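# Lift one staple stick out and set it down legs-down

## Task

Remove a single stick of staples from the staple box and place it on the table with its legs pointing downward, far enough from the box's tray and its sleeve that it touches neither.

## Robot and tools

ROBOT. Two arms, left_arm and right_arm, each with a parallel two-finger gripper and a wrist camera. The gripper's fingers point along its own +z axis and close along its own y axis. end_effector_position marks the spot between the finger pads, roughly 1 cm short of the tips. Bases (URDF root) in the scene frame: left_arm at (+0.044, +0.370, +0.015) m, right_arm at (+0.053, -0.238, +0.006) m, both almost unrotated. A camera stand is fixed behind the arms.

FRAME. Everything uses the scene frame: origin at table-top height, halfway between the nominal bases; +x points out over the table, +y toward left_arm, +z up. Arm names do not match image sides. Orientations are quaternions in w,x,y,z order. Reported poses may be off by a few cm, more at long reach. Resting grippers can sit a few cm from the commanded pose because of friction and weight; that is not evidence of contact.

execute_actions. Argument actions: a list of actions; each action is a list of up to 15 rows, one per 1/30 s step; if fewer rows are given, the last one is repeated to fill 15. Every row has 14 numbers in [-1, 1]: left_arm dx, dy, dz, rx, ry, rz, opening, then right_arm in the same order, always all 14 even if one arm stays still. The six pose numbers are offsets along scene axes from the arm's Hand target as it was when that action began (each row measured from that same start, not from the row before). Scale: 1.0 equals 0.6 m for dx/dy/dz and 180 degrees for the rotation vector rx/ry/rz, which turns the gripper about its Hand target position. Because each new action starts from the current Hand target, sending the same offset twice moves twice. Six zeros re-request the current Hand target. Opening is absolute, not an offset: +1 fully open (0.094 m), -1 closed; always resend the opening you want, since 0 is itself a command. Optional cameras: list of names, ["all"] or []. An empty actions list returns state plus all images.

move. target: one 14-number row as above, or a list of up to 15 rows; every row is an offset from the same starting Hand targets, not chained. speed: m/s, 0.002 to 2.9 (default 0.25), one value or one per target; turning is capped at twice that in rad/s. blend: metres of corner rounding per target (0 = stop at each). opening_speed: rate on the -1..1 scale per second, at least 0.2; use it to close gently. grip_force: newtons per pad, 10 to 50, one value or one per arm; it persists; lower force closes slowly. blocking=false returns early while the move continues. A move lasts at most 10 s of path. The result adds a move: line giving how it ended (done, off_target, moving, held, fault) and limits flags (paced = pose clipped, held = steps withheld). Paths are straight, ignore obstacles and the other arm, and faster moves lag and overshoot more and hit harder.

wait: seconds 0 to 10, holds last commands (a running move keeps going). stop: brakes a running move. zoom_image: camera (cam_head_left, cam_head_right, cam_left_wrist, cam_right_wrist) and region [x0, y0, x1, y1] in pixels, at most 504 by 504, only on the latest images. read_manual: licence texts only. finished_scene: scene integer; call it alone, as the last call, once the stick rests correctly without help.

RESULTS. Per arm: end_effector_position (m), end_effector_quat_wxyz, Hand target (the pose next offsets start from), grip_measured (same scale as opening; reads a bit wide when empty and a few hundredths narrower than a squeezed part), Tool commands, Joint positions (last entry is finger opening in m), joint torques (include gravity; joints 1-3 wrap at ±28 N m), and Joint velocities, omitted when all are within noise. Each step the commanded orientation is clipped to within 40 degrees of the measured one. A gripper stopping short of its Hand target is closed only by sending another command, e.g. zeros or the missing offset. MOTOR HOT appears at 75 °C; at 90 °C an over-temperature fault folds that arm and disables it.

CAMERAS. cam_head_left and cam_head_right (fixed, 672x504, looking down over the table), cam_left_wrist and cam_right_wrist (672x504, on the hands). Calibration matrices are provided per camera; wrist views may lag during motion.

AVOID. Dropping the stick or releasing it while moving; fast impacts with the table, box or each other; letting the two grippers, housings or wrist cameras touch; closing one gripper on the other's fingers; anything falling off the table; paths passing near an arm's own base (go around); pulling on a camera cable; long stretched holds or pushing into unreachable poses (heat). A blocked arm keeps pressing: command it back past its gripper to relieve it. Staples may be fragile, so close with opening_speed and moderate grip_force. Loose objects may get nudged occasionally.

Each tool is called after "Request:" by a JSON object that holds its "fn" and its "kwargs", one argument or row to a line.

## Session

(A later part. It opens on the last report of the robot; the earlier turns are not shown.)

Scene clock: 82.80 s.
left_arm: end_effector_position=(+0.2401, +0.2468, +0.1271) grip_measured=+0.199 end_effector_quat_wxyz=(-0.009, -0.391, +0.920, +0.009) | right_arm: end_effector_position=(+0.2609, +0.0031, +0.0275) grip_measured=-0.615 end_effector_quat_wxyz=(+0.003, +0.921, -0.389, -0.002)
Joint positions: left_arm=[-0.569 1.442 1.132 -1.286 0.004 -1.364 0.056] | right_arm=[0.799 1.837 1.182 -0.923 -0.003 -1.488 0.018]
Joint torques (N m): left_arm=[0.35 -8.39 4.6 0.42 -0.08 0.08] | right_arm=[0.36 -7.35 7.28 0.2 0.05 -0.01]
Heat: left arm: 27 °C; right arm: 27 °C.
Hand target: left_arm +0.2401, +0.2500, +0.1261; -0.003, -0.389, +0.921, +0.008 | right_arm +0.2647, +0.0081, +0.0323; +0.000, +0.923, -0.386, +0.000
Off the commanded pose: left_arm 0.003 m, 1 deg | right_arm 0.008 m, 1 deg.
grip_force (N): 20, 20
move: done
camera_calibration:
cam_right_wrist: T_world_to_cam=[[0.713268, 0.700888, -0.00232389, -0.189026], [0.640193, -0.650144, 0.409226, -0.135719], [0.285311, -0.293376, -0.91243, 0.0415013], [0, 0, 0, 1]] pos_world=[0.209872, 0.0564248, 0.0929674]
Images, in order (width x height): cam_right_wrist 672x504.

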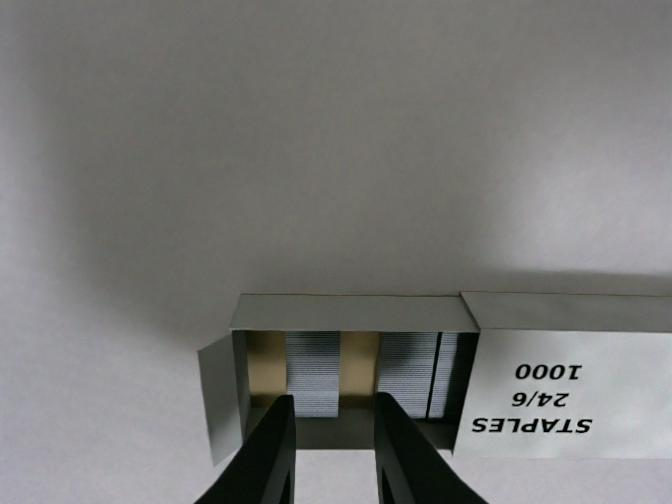

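Request:
{"fn": "move", "kwargs": {
  "target": [
    [0, 0, 0, 0, 0, 0, 0.2, -0.0132, -0.0153, 0.0545, 0, 0, 0, -0.617],
    [0, 0, 0, 0, 0, 0, 0.2, -0.0132, -0.0153, -0.008, 0, 0, 0, -0.617]
  ],
  "speed": [0.12, 0.1],
  "cameras": ["cam_right_wrist"]
}}

Scene clock: 87.83 s.
left_arm: end_effector_position=(+0.2401, +0.2468, +0.1271) grip_measured=+0.199 end_effector_quat_wxyz=(-0.009, -0.391, +0.920, +0.009) | right_arm: end_effector_position=(+0.2575, -0.0009, +0.0299) grip_measured=-0.615 end_effector_quat_wxyz=(-0.001, +0.921, -0.389, -0.001)
Joint positions: left_arm=[-0.569 1.442 1.132 -1.286 0.004 -1.364 0.056] | right_arm=[0.799 1.807 1.154 -0.917 -0.003 -1.488 0.018]
Joint torques (N m): left_arm=[0.35 -8.43 4.56 0.4 -0.08 0.07] | right_arm=[0.32 -7.53 4.57 0.43 0.03 -0.02]
Heat: left arm: 27 °C; right arm: 27 °C.
Hand target: left_arm +0.2401, +0.2500, +0.1261; -0.003, -0.389, +0.921, +0.008 | right_arm +0.2568, -0.0011, +0.0274; +0.000, +0.923, -0.386, +0.000
Off the commanded pose: left_arm 0.003 m, 1 deg | right_arm 0.002 m, 0 deg.
grip_force (N): 20, 20
move: done
camera_calibration:
cam_right_wrist: T_world_to_cam=[[0.71325, 0.70088, 0.00650251, -0.184057], [0.637821, -0.652869, 0.408591, -0.136481], [0.290618, -0.28728, -0.912694, 0.0421945], [0, 0, 0, 1]] pos_world=[0.206067, 0.052019, 0.0954726]
Images, in order (width x height): cam_right_wrist 672x504.

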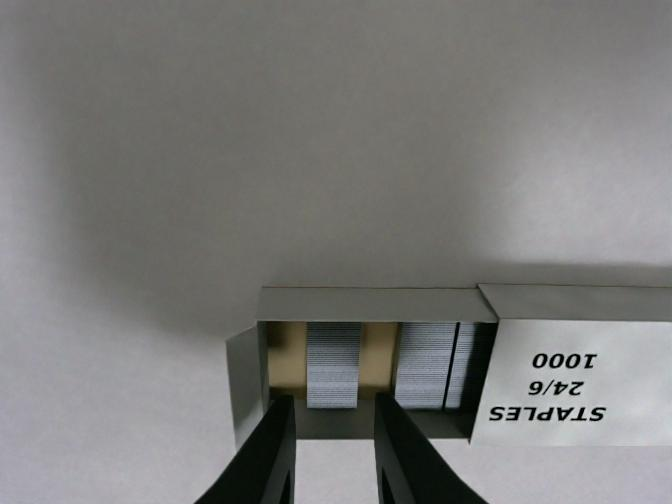

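Request:
{"fn": "move", "kwargs": {
  "target": [0, 0, 0, 0, 0, 0, 0.2, 0.0, 0.0, -0.029, 0, 0, 0, -0.617],
  "speed": 0.05,
  "cameras": ["cam_right_wrist"]
}}

Scene clock: 89.73 s.
left_arm: end_effector_position=(+0.2401, +0.2468, +0.1271) grip_measured=+0.199 end_effector_quat_wxyz=(-0.009, -0.391, +0.920, +0.009) | right_arm: end_effector_position=(+0.2581, -0.0002, +0.0136) grip_measured=-0.615 end_effector_quat_wxyz=(-0.003, +0.921, -0.389, +0.000)
Joint positions: left_arm=[-0.569 1.442 1.132 -1.286 0.004 -1.364 0.056] | right_arm=[0.799 1.834 1.117 -0.849 -0.003 -1.488 0.018]
Joint torques (N m): left_arm=[0.42 -8.47 4.6 0.42 -0.07 0.09] | right_arm=[0.31 -7.39 4.29 0.47 0.04 -0.01]
Heat: left arm: 27 °C; right arm: 27 °C.
Hand target: left_arm +0.2401, +0.2500, +0.1261; -0.003, -0.389, +0.921, +0.008 | right_arm +0.2568, -0.0011, +0.0100; +0.000, +0.923, -0.386, +0.000
Off the commanded pose: left_arm 0.003 m, 1 deg | right_arm 0.004 m, 1 deg.
grip_force (N): 20, 20
move: done
camera_calibration:
cam_right_wrist: T_world_to_cam=[[0.713238, 0.700841, 0.0106145, -0.184904], [0.636694, -0.65414, 0.408315, -0.12943], [0.293107, -0.284468, -0.912779, 0.0266922], [0, 0, 0, 1]] pos_world=[0.206464, 0.0525163, 0.0791749]
Images, in order (width x height): cam_right_wrist 672x504.

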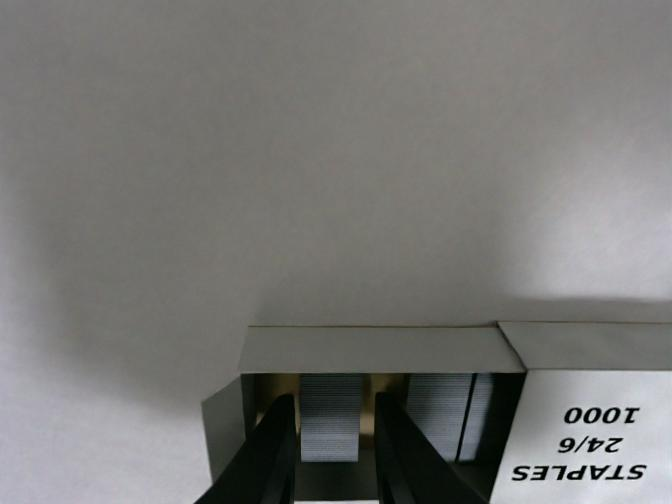

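Request:
{"fn": "move", "kwargs": {
  "target": [0, 0, 0, 0, 0, 0, 0.2, -0.0006, -0.0006, -0.0045, 0, 0, 0, -0.617],
  "speed": 0.05,
  "cameras": []
}}

Scene clock: 91.70 s.
left_arm: end_effector_position=(+0.2401, +0.2468, +0.1271) grip_measured=+0.199 end_effector_quat_wxyz=(-0.009, -0.391, +0.920, +0.009) | right_arm: end_effector_position=(+0.2581, -0.0001, +0.0120) grip_measured=-0.615 end_effector_quat_wxyz=(-0.005, +0.921, -0.389, +0.000)
Joint positions: left_arm=[-0.569 1.442 1.132 -1.286 0.004 -1.364 0.056] | right_arm=[0.799 1.834 1.11 -0.838 -0.003 -1.488 0.018]
Joint torques (N m): left_arm=[0.34 -8.4 4.59 0.4 -0.08 0.09] | right_arm=[0.28 -7.06 4.21 0.44 0.05 -0.02]
Heat: left arm: 27 °C; right arm: 26 °C.
Hand target: left_arm +0.2401, +0.2500, +0.1261; -0.003, -0.389, +0.921, +0.008 | right_arm +0.2564, -0.0015, +0.0073; +0.000, +0.923, -0.386, +0.000
Off the commanded pose: left_arm 0.003 m, 1 deg | right_arm 0.005 m, 1 deg.
grip_force (N): 20, 20
move: done
No camera images: "cameras" was empty.

Request:
{"fn": "move", "kwargs": {
  "target": [
    [0, 0, 0, 0, 0, 0, 0.2, 0, 0, 0, 0, 0, 0, -0.85],
    [0, 0, 0, 0, 0, 0, 0.2, 0, 0, 0.13, 0, 0, 0, -0.85]
  ],
  "speed": [0.1, 0.1],
  "opening_speed": 0.4,
  "cameras": ["cam_right_wrist"]
}}

Scene clock: 95.17 s.
left_arm: end_effector_position=(+0.2401, +0.2468, +0.1271) grip_measured=+0.199 end_effector_quat_wxyz=(-0.009, -0.391, +0.920, +0.009) | right_arm: end_effector_position=(+0.2525, -0.0066, +0.0704) grip_measured=-0.730 end_effector_quat_wxyz=(+0.018, +0.921, -0.389, -0.007)
Joint positions: left_arm=[-0.569 1.442 1.132 -1.286 0.004 -1.364 0.056] | right_arm=[0.799 1.766 1.273 -1.117 -0.003 -1.488 0.013]
Joint torques (N m): left_arm=[0.34 -8.4 4.62 0.4 -0.06 0.07] | right_arm=[0.32 -10.07 7.3 0.11 0.04 -0.02]
Heat: left arm: 27 °C; right arm: 26 °C.
Hand target: left_arm +0.2401, +0.2500, +0.1261; -0.003, -0.389, +0.921, +0.008 | right_arm +0.2565, -0.0015, +0.0853; +0.000, +0.923, -0.386, +0.000
Off the commanded pose: left_arm 0.003 m, 1 deg | right_arm 0.016 m, 2 deg.
grip_force (N): 20, 20
move: off_target (right_arm)
camera_calibration:
cam_right_wrist: T_world_to_cam=[[0.712919, 0.700411, -0.034233, -0.173724], [0.648792, -0.640279, 0.411233, -0.15642], [0.266113, -0.315386, -0.910887, 0.08472], [0, 0, 0, 1]] pos_world=[0.20279, 0.0482456, 0.135548]
Images, in order (width x height): cam_right_wrist 672x504.

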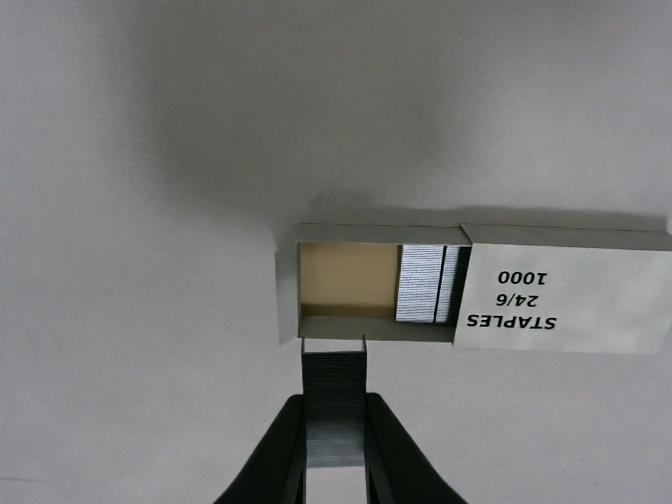

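Request:
{"fn": "move", "kwargs": {
  "target": [
    [0, 0, 0, 0, 0, 0, 0.2, 0.0802, -0.2278, 0.0, 0, 0, -0.153, -0.85],
    [0, 0, 0, 0, 0, 0, 0.2, 0.0802, -0.2278, -0.1128, 0, 0, -0.153, -0.85]
  ],
  "speed": [0.3, 0.12],
  "blend": [0.03, 0.0],
  "cameras": ["cam_right_wrist"]
}}

Scene clock: 100.33 s.
left_arm: end_effector_position=(+0.2401, +0.2468, +0.1271) grip_measured=+0.199 end_effector_quat_wxyz=(-0.009, -0.391, +0.920, +0.009) | right_arm: end_effector_position=(+0.3049, -0.1376, +0.0197) grip_measured=-0.730 end_effector_quat_wxyz=(+0.001, +0.802, -0.598, +0.001)
Joint positions: left_arm=[-0.569 1.442 1.132 -1.286 0.004 -1.364 0.056] | right_arm=[0.321 1.676 0.953 -0.847 0.002 -1.483 0.013]
Joint velocities: left_arm=[-0.012 -0.007 0.017 -0.037 -0.154 -0.051 0] | right_arm=[within noise]
Joint torques (N m): left_arm=[0.46 -8.44 4.59 0.4 -0.08 0.08] | right_arm=[-0.23 -6.2 4.45 0.43 0 -0.1]
Heat: left arm: 27 °C; right arm: 26 °C.
Hand target: left_arm +0.2401, +0.2500, +0.1261; -0.003, -0.389, +0.921, +0.008 | right_arm +0.3047, -0.1381, +0.0177; +0.000, +0.804, -0.594, +0.000
Off the commanded pose: left_arm 0.003 m, 1 deg | right_arm 0.002 m, 0 deg.
grip_force (N): 20, 20
move: done
camera_calibration:
cam_right_wrist: T_world_to_cam=[[0.957061, 0.289832, 0.00568043, -0.252832], [0.261739, -0.872387, 0.412835, -0.167461], [0.124608, -0.393622, -0.910788, 0.0156961], [0, 0, 0, 1]] pos_world=[0.283851, -0.0666337, 0.0848657]
Images, in order (width x height): cam_right_wrist 672x504.

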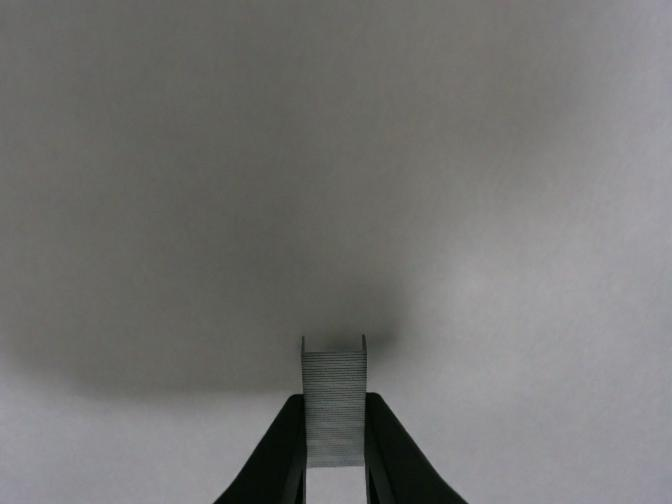

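Request:
{"fn": "move", "kwargs": {
  "target": [0, 0, 0, 0, 0, 0, 0.2, 0, 0, -0.0145, 0, 0, 0, -0.85],
  "speed": 0.03,
  "cameras": ["cam_right_wrist"]
}}

Scene clock: 101.73 s.
left_arm: end_effector_position=(+0.2401, +0.2468, +0.1271) grip_measured=+0.199 end_effector_quat_wxyz=(-0.009, -0.391, +0.920, +0.009) | right_arm: end_effector_position=(+0.3062, -0.1371, +0.0123) grip_measured=-0.730 end_effector_quat_wxyz=(-0.002, +0.802, -0.598, +0.002)
Joint positions: left_arm=[-0.569 1.442 1.132 -1.286 0.004 -1.364 0.056] | right_arm=[0.321 1.69 0.935 -0.81 0.002 -1.483 0.013]
Joint torques (N m): left_arm=[0.38 -8.4 4.57 0.4 -0.08 0.09] | right_arm=[-0.17 -5.91 4.19 0.42 -0.01 -0.1]
Heat: left arm: 27 °C; right arm: 26 °C.
Hand target: left_arm +0.2401, +0.2500, +0.1261; -0.003, -0.389, +0.921, +0.008 | right_arm +0.3046, -0.1381, +0.0090; +0.000, +0.804, -0.594, +0.000
Off the commanded pose: left_arm 0.003 m, 1 deg | right_arm 0.004 m, 1 deg.
grip_force (N): 20, 20
move: done
camera_calibration:
cam_right_wrist: T_world_to_cam=[[0.956914, 0.290146, 0.0114149, -0.254145], [0.259837, -0.873176, 0.412368, -0.16381], [0.129614, -0.391635, -0.910946, 0.00781398], [0, 0, 0, 1]] pos_world=[0.284746, -0.0662355, 0.0775691]
Images, in order (width x height): cam_right_wrist 672x504.

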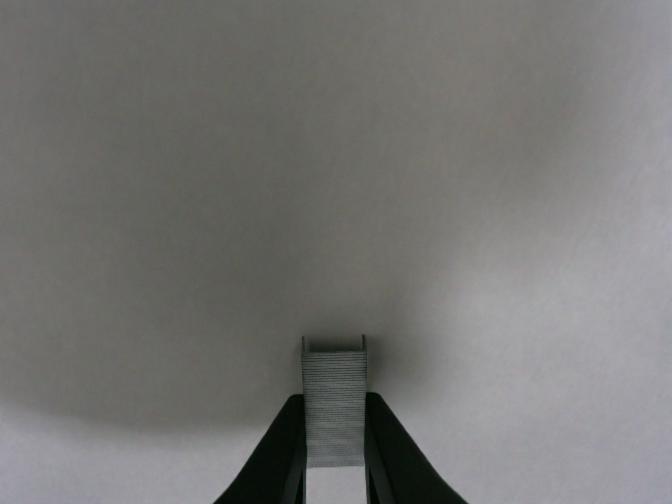

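Request:
{"fn": "move", "kwargs": {
  "target": [0, 0, 0, 0, 0, 0, 0.2, 0, 0, -0.0042, 0, 0, 0, -0.85],
  "speed": 0.03,
  "cameras": []
}}

Scene clock: 102.93 s.
left_arm: end_effector_position=(+0.2401, +0.2468, +0.1271) grip_measured=+0.199 end_effector_quat_wxyz=(-0.009, -0.391, +0.920, +0.009) | right_arm: end_effector_position=(+0.3081, -0.1364, +0.0112) grip_measured=-0.730 end_effector_quat_wxyz=(-0.004, +0.802, -0.598, +0.004)
Joint positions: left_arm=[-0.569 1.442 1.132 -1.286 0.004 -1.364 0.056] | right_arm=[0.321 1.695 0.935 -0.8 0.002 -1.483 0.013]
Joint torques (N m): left_arm=[0.35 -8.42 4.55 0.41 -0.08 0.09] | right_arm=[-0.14 -5.96 3.93 0.47 -0.01 -0.09]
Heat: left arm: 27 °C; right arm: 26 °C.
Hand target: left_arm +0.2401, +0.2500, +0.1261; -0.003, -0.389, +0.921, +0.008 | right_arm +0.3046, -0.1381, +0.0065; +0.000, +0.804, -0.594, +0.000
Off the commanded pose: left_arm 0.003 m, 1 deg | right_arm 0.006 m, 1 deg.
grip_force (N): 20, 20
move: done
No camera images: "cameras" was empty.

Request:
{"fn": "move", "kwargs": {
  "target": [0, 0, 0, 0, 0, 0, 0.2, -0.002, -0.0007, -0.0042, 0, 0, 0, -0.85],
  "speed": 0.03,
  "cameras": ["cam_right_wrist"]
}}

Scene clock: 104.23 s.
left_arm: end_effector_position=(+0.2401, +0.2468, +0.1271) grip_measured=+0.199 end_effector_quat_wxyz=(-0.009, -0.391, +0.920, +0.009) | right_arm: end_effector_position=(+0.3080, -0.1364, +0.0106) grip_measured=-0.730 end_effector_quat_wxyz=(-0.005, +0.802, -0.598, +0.004)
Joint positions: left_arm=[-0.569 1.442 1.132 -1.286 0.004 -1.364 0.056] | right_arm=[0.321 1.695 0.933 -0.796 0.002 -1.483 0.013]
Joint torques (N m): left_arm=[0.34 -8.43 4.56 0.41 -0.07 0.09] | right_arm=[-0.12 -5.89 3.29 0.56 -0.01 -0.11]
Heat: left arm: 27 °C; right arm: 26 °C.
Hand target: left_arm +0.2401, +0.2500, +0.1261; -0.003, -0.389, +0.921, +0.008 | right_arm +0.3034, -0.1385, +0.0039; +0.000, +0.804, -0.594, +0.000
Off the commanded pose: left_arm 0.003 m, 1 deg | right_arm 0.008 m, 1 deg.
grip_force (N): 20, 20
move: done
camera_calibration:
cam_right_wrist: T_world_to_cam=[[0.956803, 0.290187, 0.0178592, -0.256088], [0.257431, -0.874145, 0.411826, -0.162284], [0.135118, -0.389438, -0.911088, 0.00490233], [0, 0, 0, 1]] pos_world=[0.28614, -0.0656376, 0.0758729]
Images, in order (width x height): cam_right_wrist 672x504.

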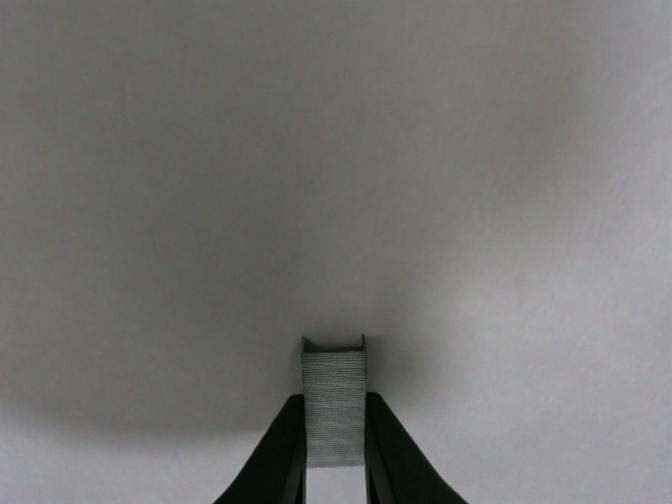

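Request:
{"fn": "move", "kwargs": {
  "target": [0, 0, 0, 0, 0, 0, 0.2, 0, 0, -0.005, 0, 0, 0, -0.85],
  "speed": 0.04,
  "cameras": ["cam_right_wrist"]
}}

Scene clock: 105.80 s.
left_arm: end_effector_position=(+0.2401, +0.2468, +0.1271) grip_measured=+0.199 end_effector_quat_wxyz=(-0.009, -0.391, +0.920, +0.009) | right_arm: end_effector_position=(+0.3078, -0.1365, +0.0104) grip_measured=-0.730 end_effector_quat_wxyz=(-0.005, +0.802, -0.598, +0.004)
Joint positions: left_arm=[-0.569 1.442 1.132 -1.286 0.004 -1.364 0.056] | right_arm=[0.321 1.695 0.932 -0.795 0.002 -1.483 0.013]
Joint torques (N m): left_arm=[0.39 -8.43 4.57 0.39 -0.08 0.07] | right_arm=[-0.17 -5.33 2.95 0.66 -0.02 -0.08]
Heat: left arm: 27 °C; right arm: 26 °C.
Hand target: left_arm +0.2401, +0.2500, +0.1261; -0.003, -0.389, +0.921, +0.008 | right_arm +0.3033, -0.1386, +0.0009; +0.000, +0.804, -0.594, +0.000
Off the commanded pose: left_arm 0.003 m, 1 deg | right_arm 0.011 m, 1 deg.
grip_force (N): 20, 20
move: off_target (right_arm)
camera_calibration:
cam_right_wrist: T_world_to_cam=[[0.956803, 0.290187, 0.0178592, -0.255959], [0.257431, -0.874145, 0.411826, -0.162264], [0.135118, -0.389438, -0.911088, 0.00469468], [0, 0, 0, 1]] pos_world=[0.28604, -0.0657376, 0.0756729]
Images, in order (width x height): cam_right_wrist 672x504.

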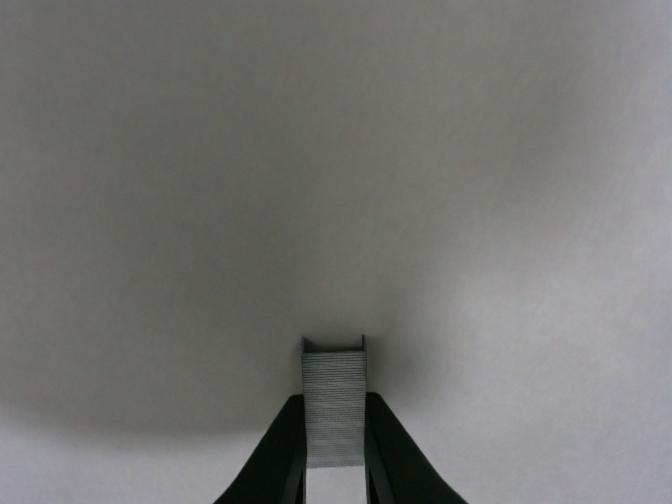

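Request:
{"fn": "move", "kwargs": {
  "target": [
    [0, 0, 0, 0, 0, 0, 0.2, 0, 0, 0.0105, 0, 0, 0, -0.85],
    [0, 0, 0, 0, 0, 0, 0.2, 0, 0, 0.0105, 0, 0, 0, -0.2],
    [0, 0, 0, 0, 0, 0, 0.2, 0, 0, 0.165, 0, 0, 0, -0.2]
  ],
  "speed": [0.06, 0.06, 0.12],
  "opening_speed": 0.5,
  "cameras": ["cam_right_wrist", "cam_head_left", "cam_head_right"]
}}

Scene clock: 110.93 s.
left_arm: end_effector_position=(+0.2401, +0.2468, +0.1271) grip_measured=+0.199 end_effector_quat_wxyz=(-0.009, -0.391, +0.920, +0.009) | right_arm: end_effector_position=(+0.2982, -0.1403, +0.0873) grip_measured=-0.202 end_effector_quat_wxyz=(+0.015, +0.802, -0.597, -0.008)
Joint positions: left_arm=[-0.569 1.442 1.132 -1.286 0.004 -1.364 0.056] | right_arm=[0.321 1.591 1.147 -1.161 0.002 -1.483 0.037]
Joint torques (N m): left_arm=[0.4 -8.46 4.62 0.4 -0.08 0.07] | right_arm=[-0.13 -8.01 7.34 0.1 -0.01 -0.08]
Heat: left arm: 27 °C; right arm: 26 °C.
Hand target: left_arm +0.2401, +0.2500, +0.1261; -0.003, -0.389, +0.921, +0.008 | right_arm +0.3033, -0.1385, +0.1000; +0.000, +0.804, -0.594, +0.000
Off the commanded pose: left_arm 0.003 m, 1 deg | right_arm 0.014 m, 2 deg.
grip_force (N): 20, 20
move: off_target (right_arm)
camera_calibration:
cam_right_wrist: T_world_to_cam=[[0.956583, 0.290058, -0.0285551, -0.24286], [0.275299, -0.867025, 0.415305, -0.199451], [0.0957044, -0.405135, -0.909234, 0.0840782], [0, 0, 0, 1]] pos_world=[0.279177, -0.0684228, 0.152345]
Images, in order (width x height): cam_head_left 672x504, cam_head_right 672x504, cam_right_wrist 672x504.

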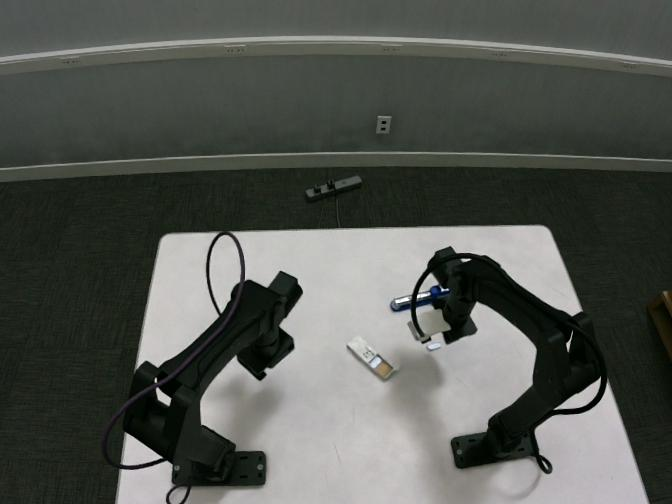

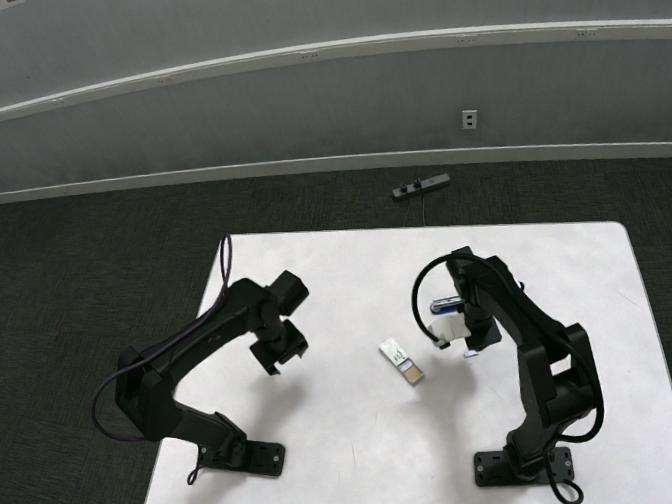

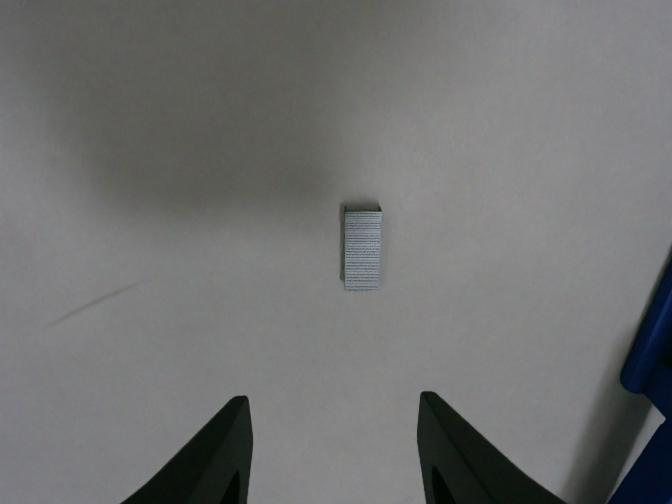

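Request:
{"fn": "finished_scene", "kwargs": {
  "scene": 2
}}

The scene is finished: the task was done.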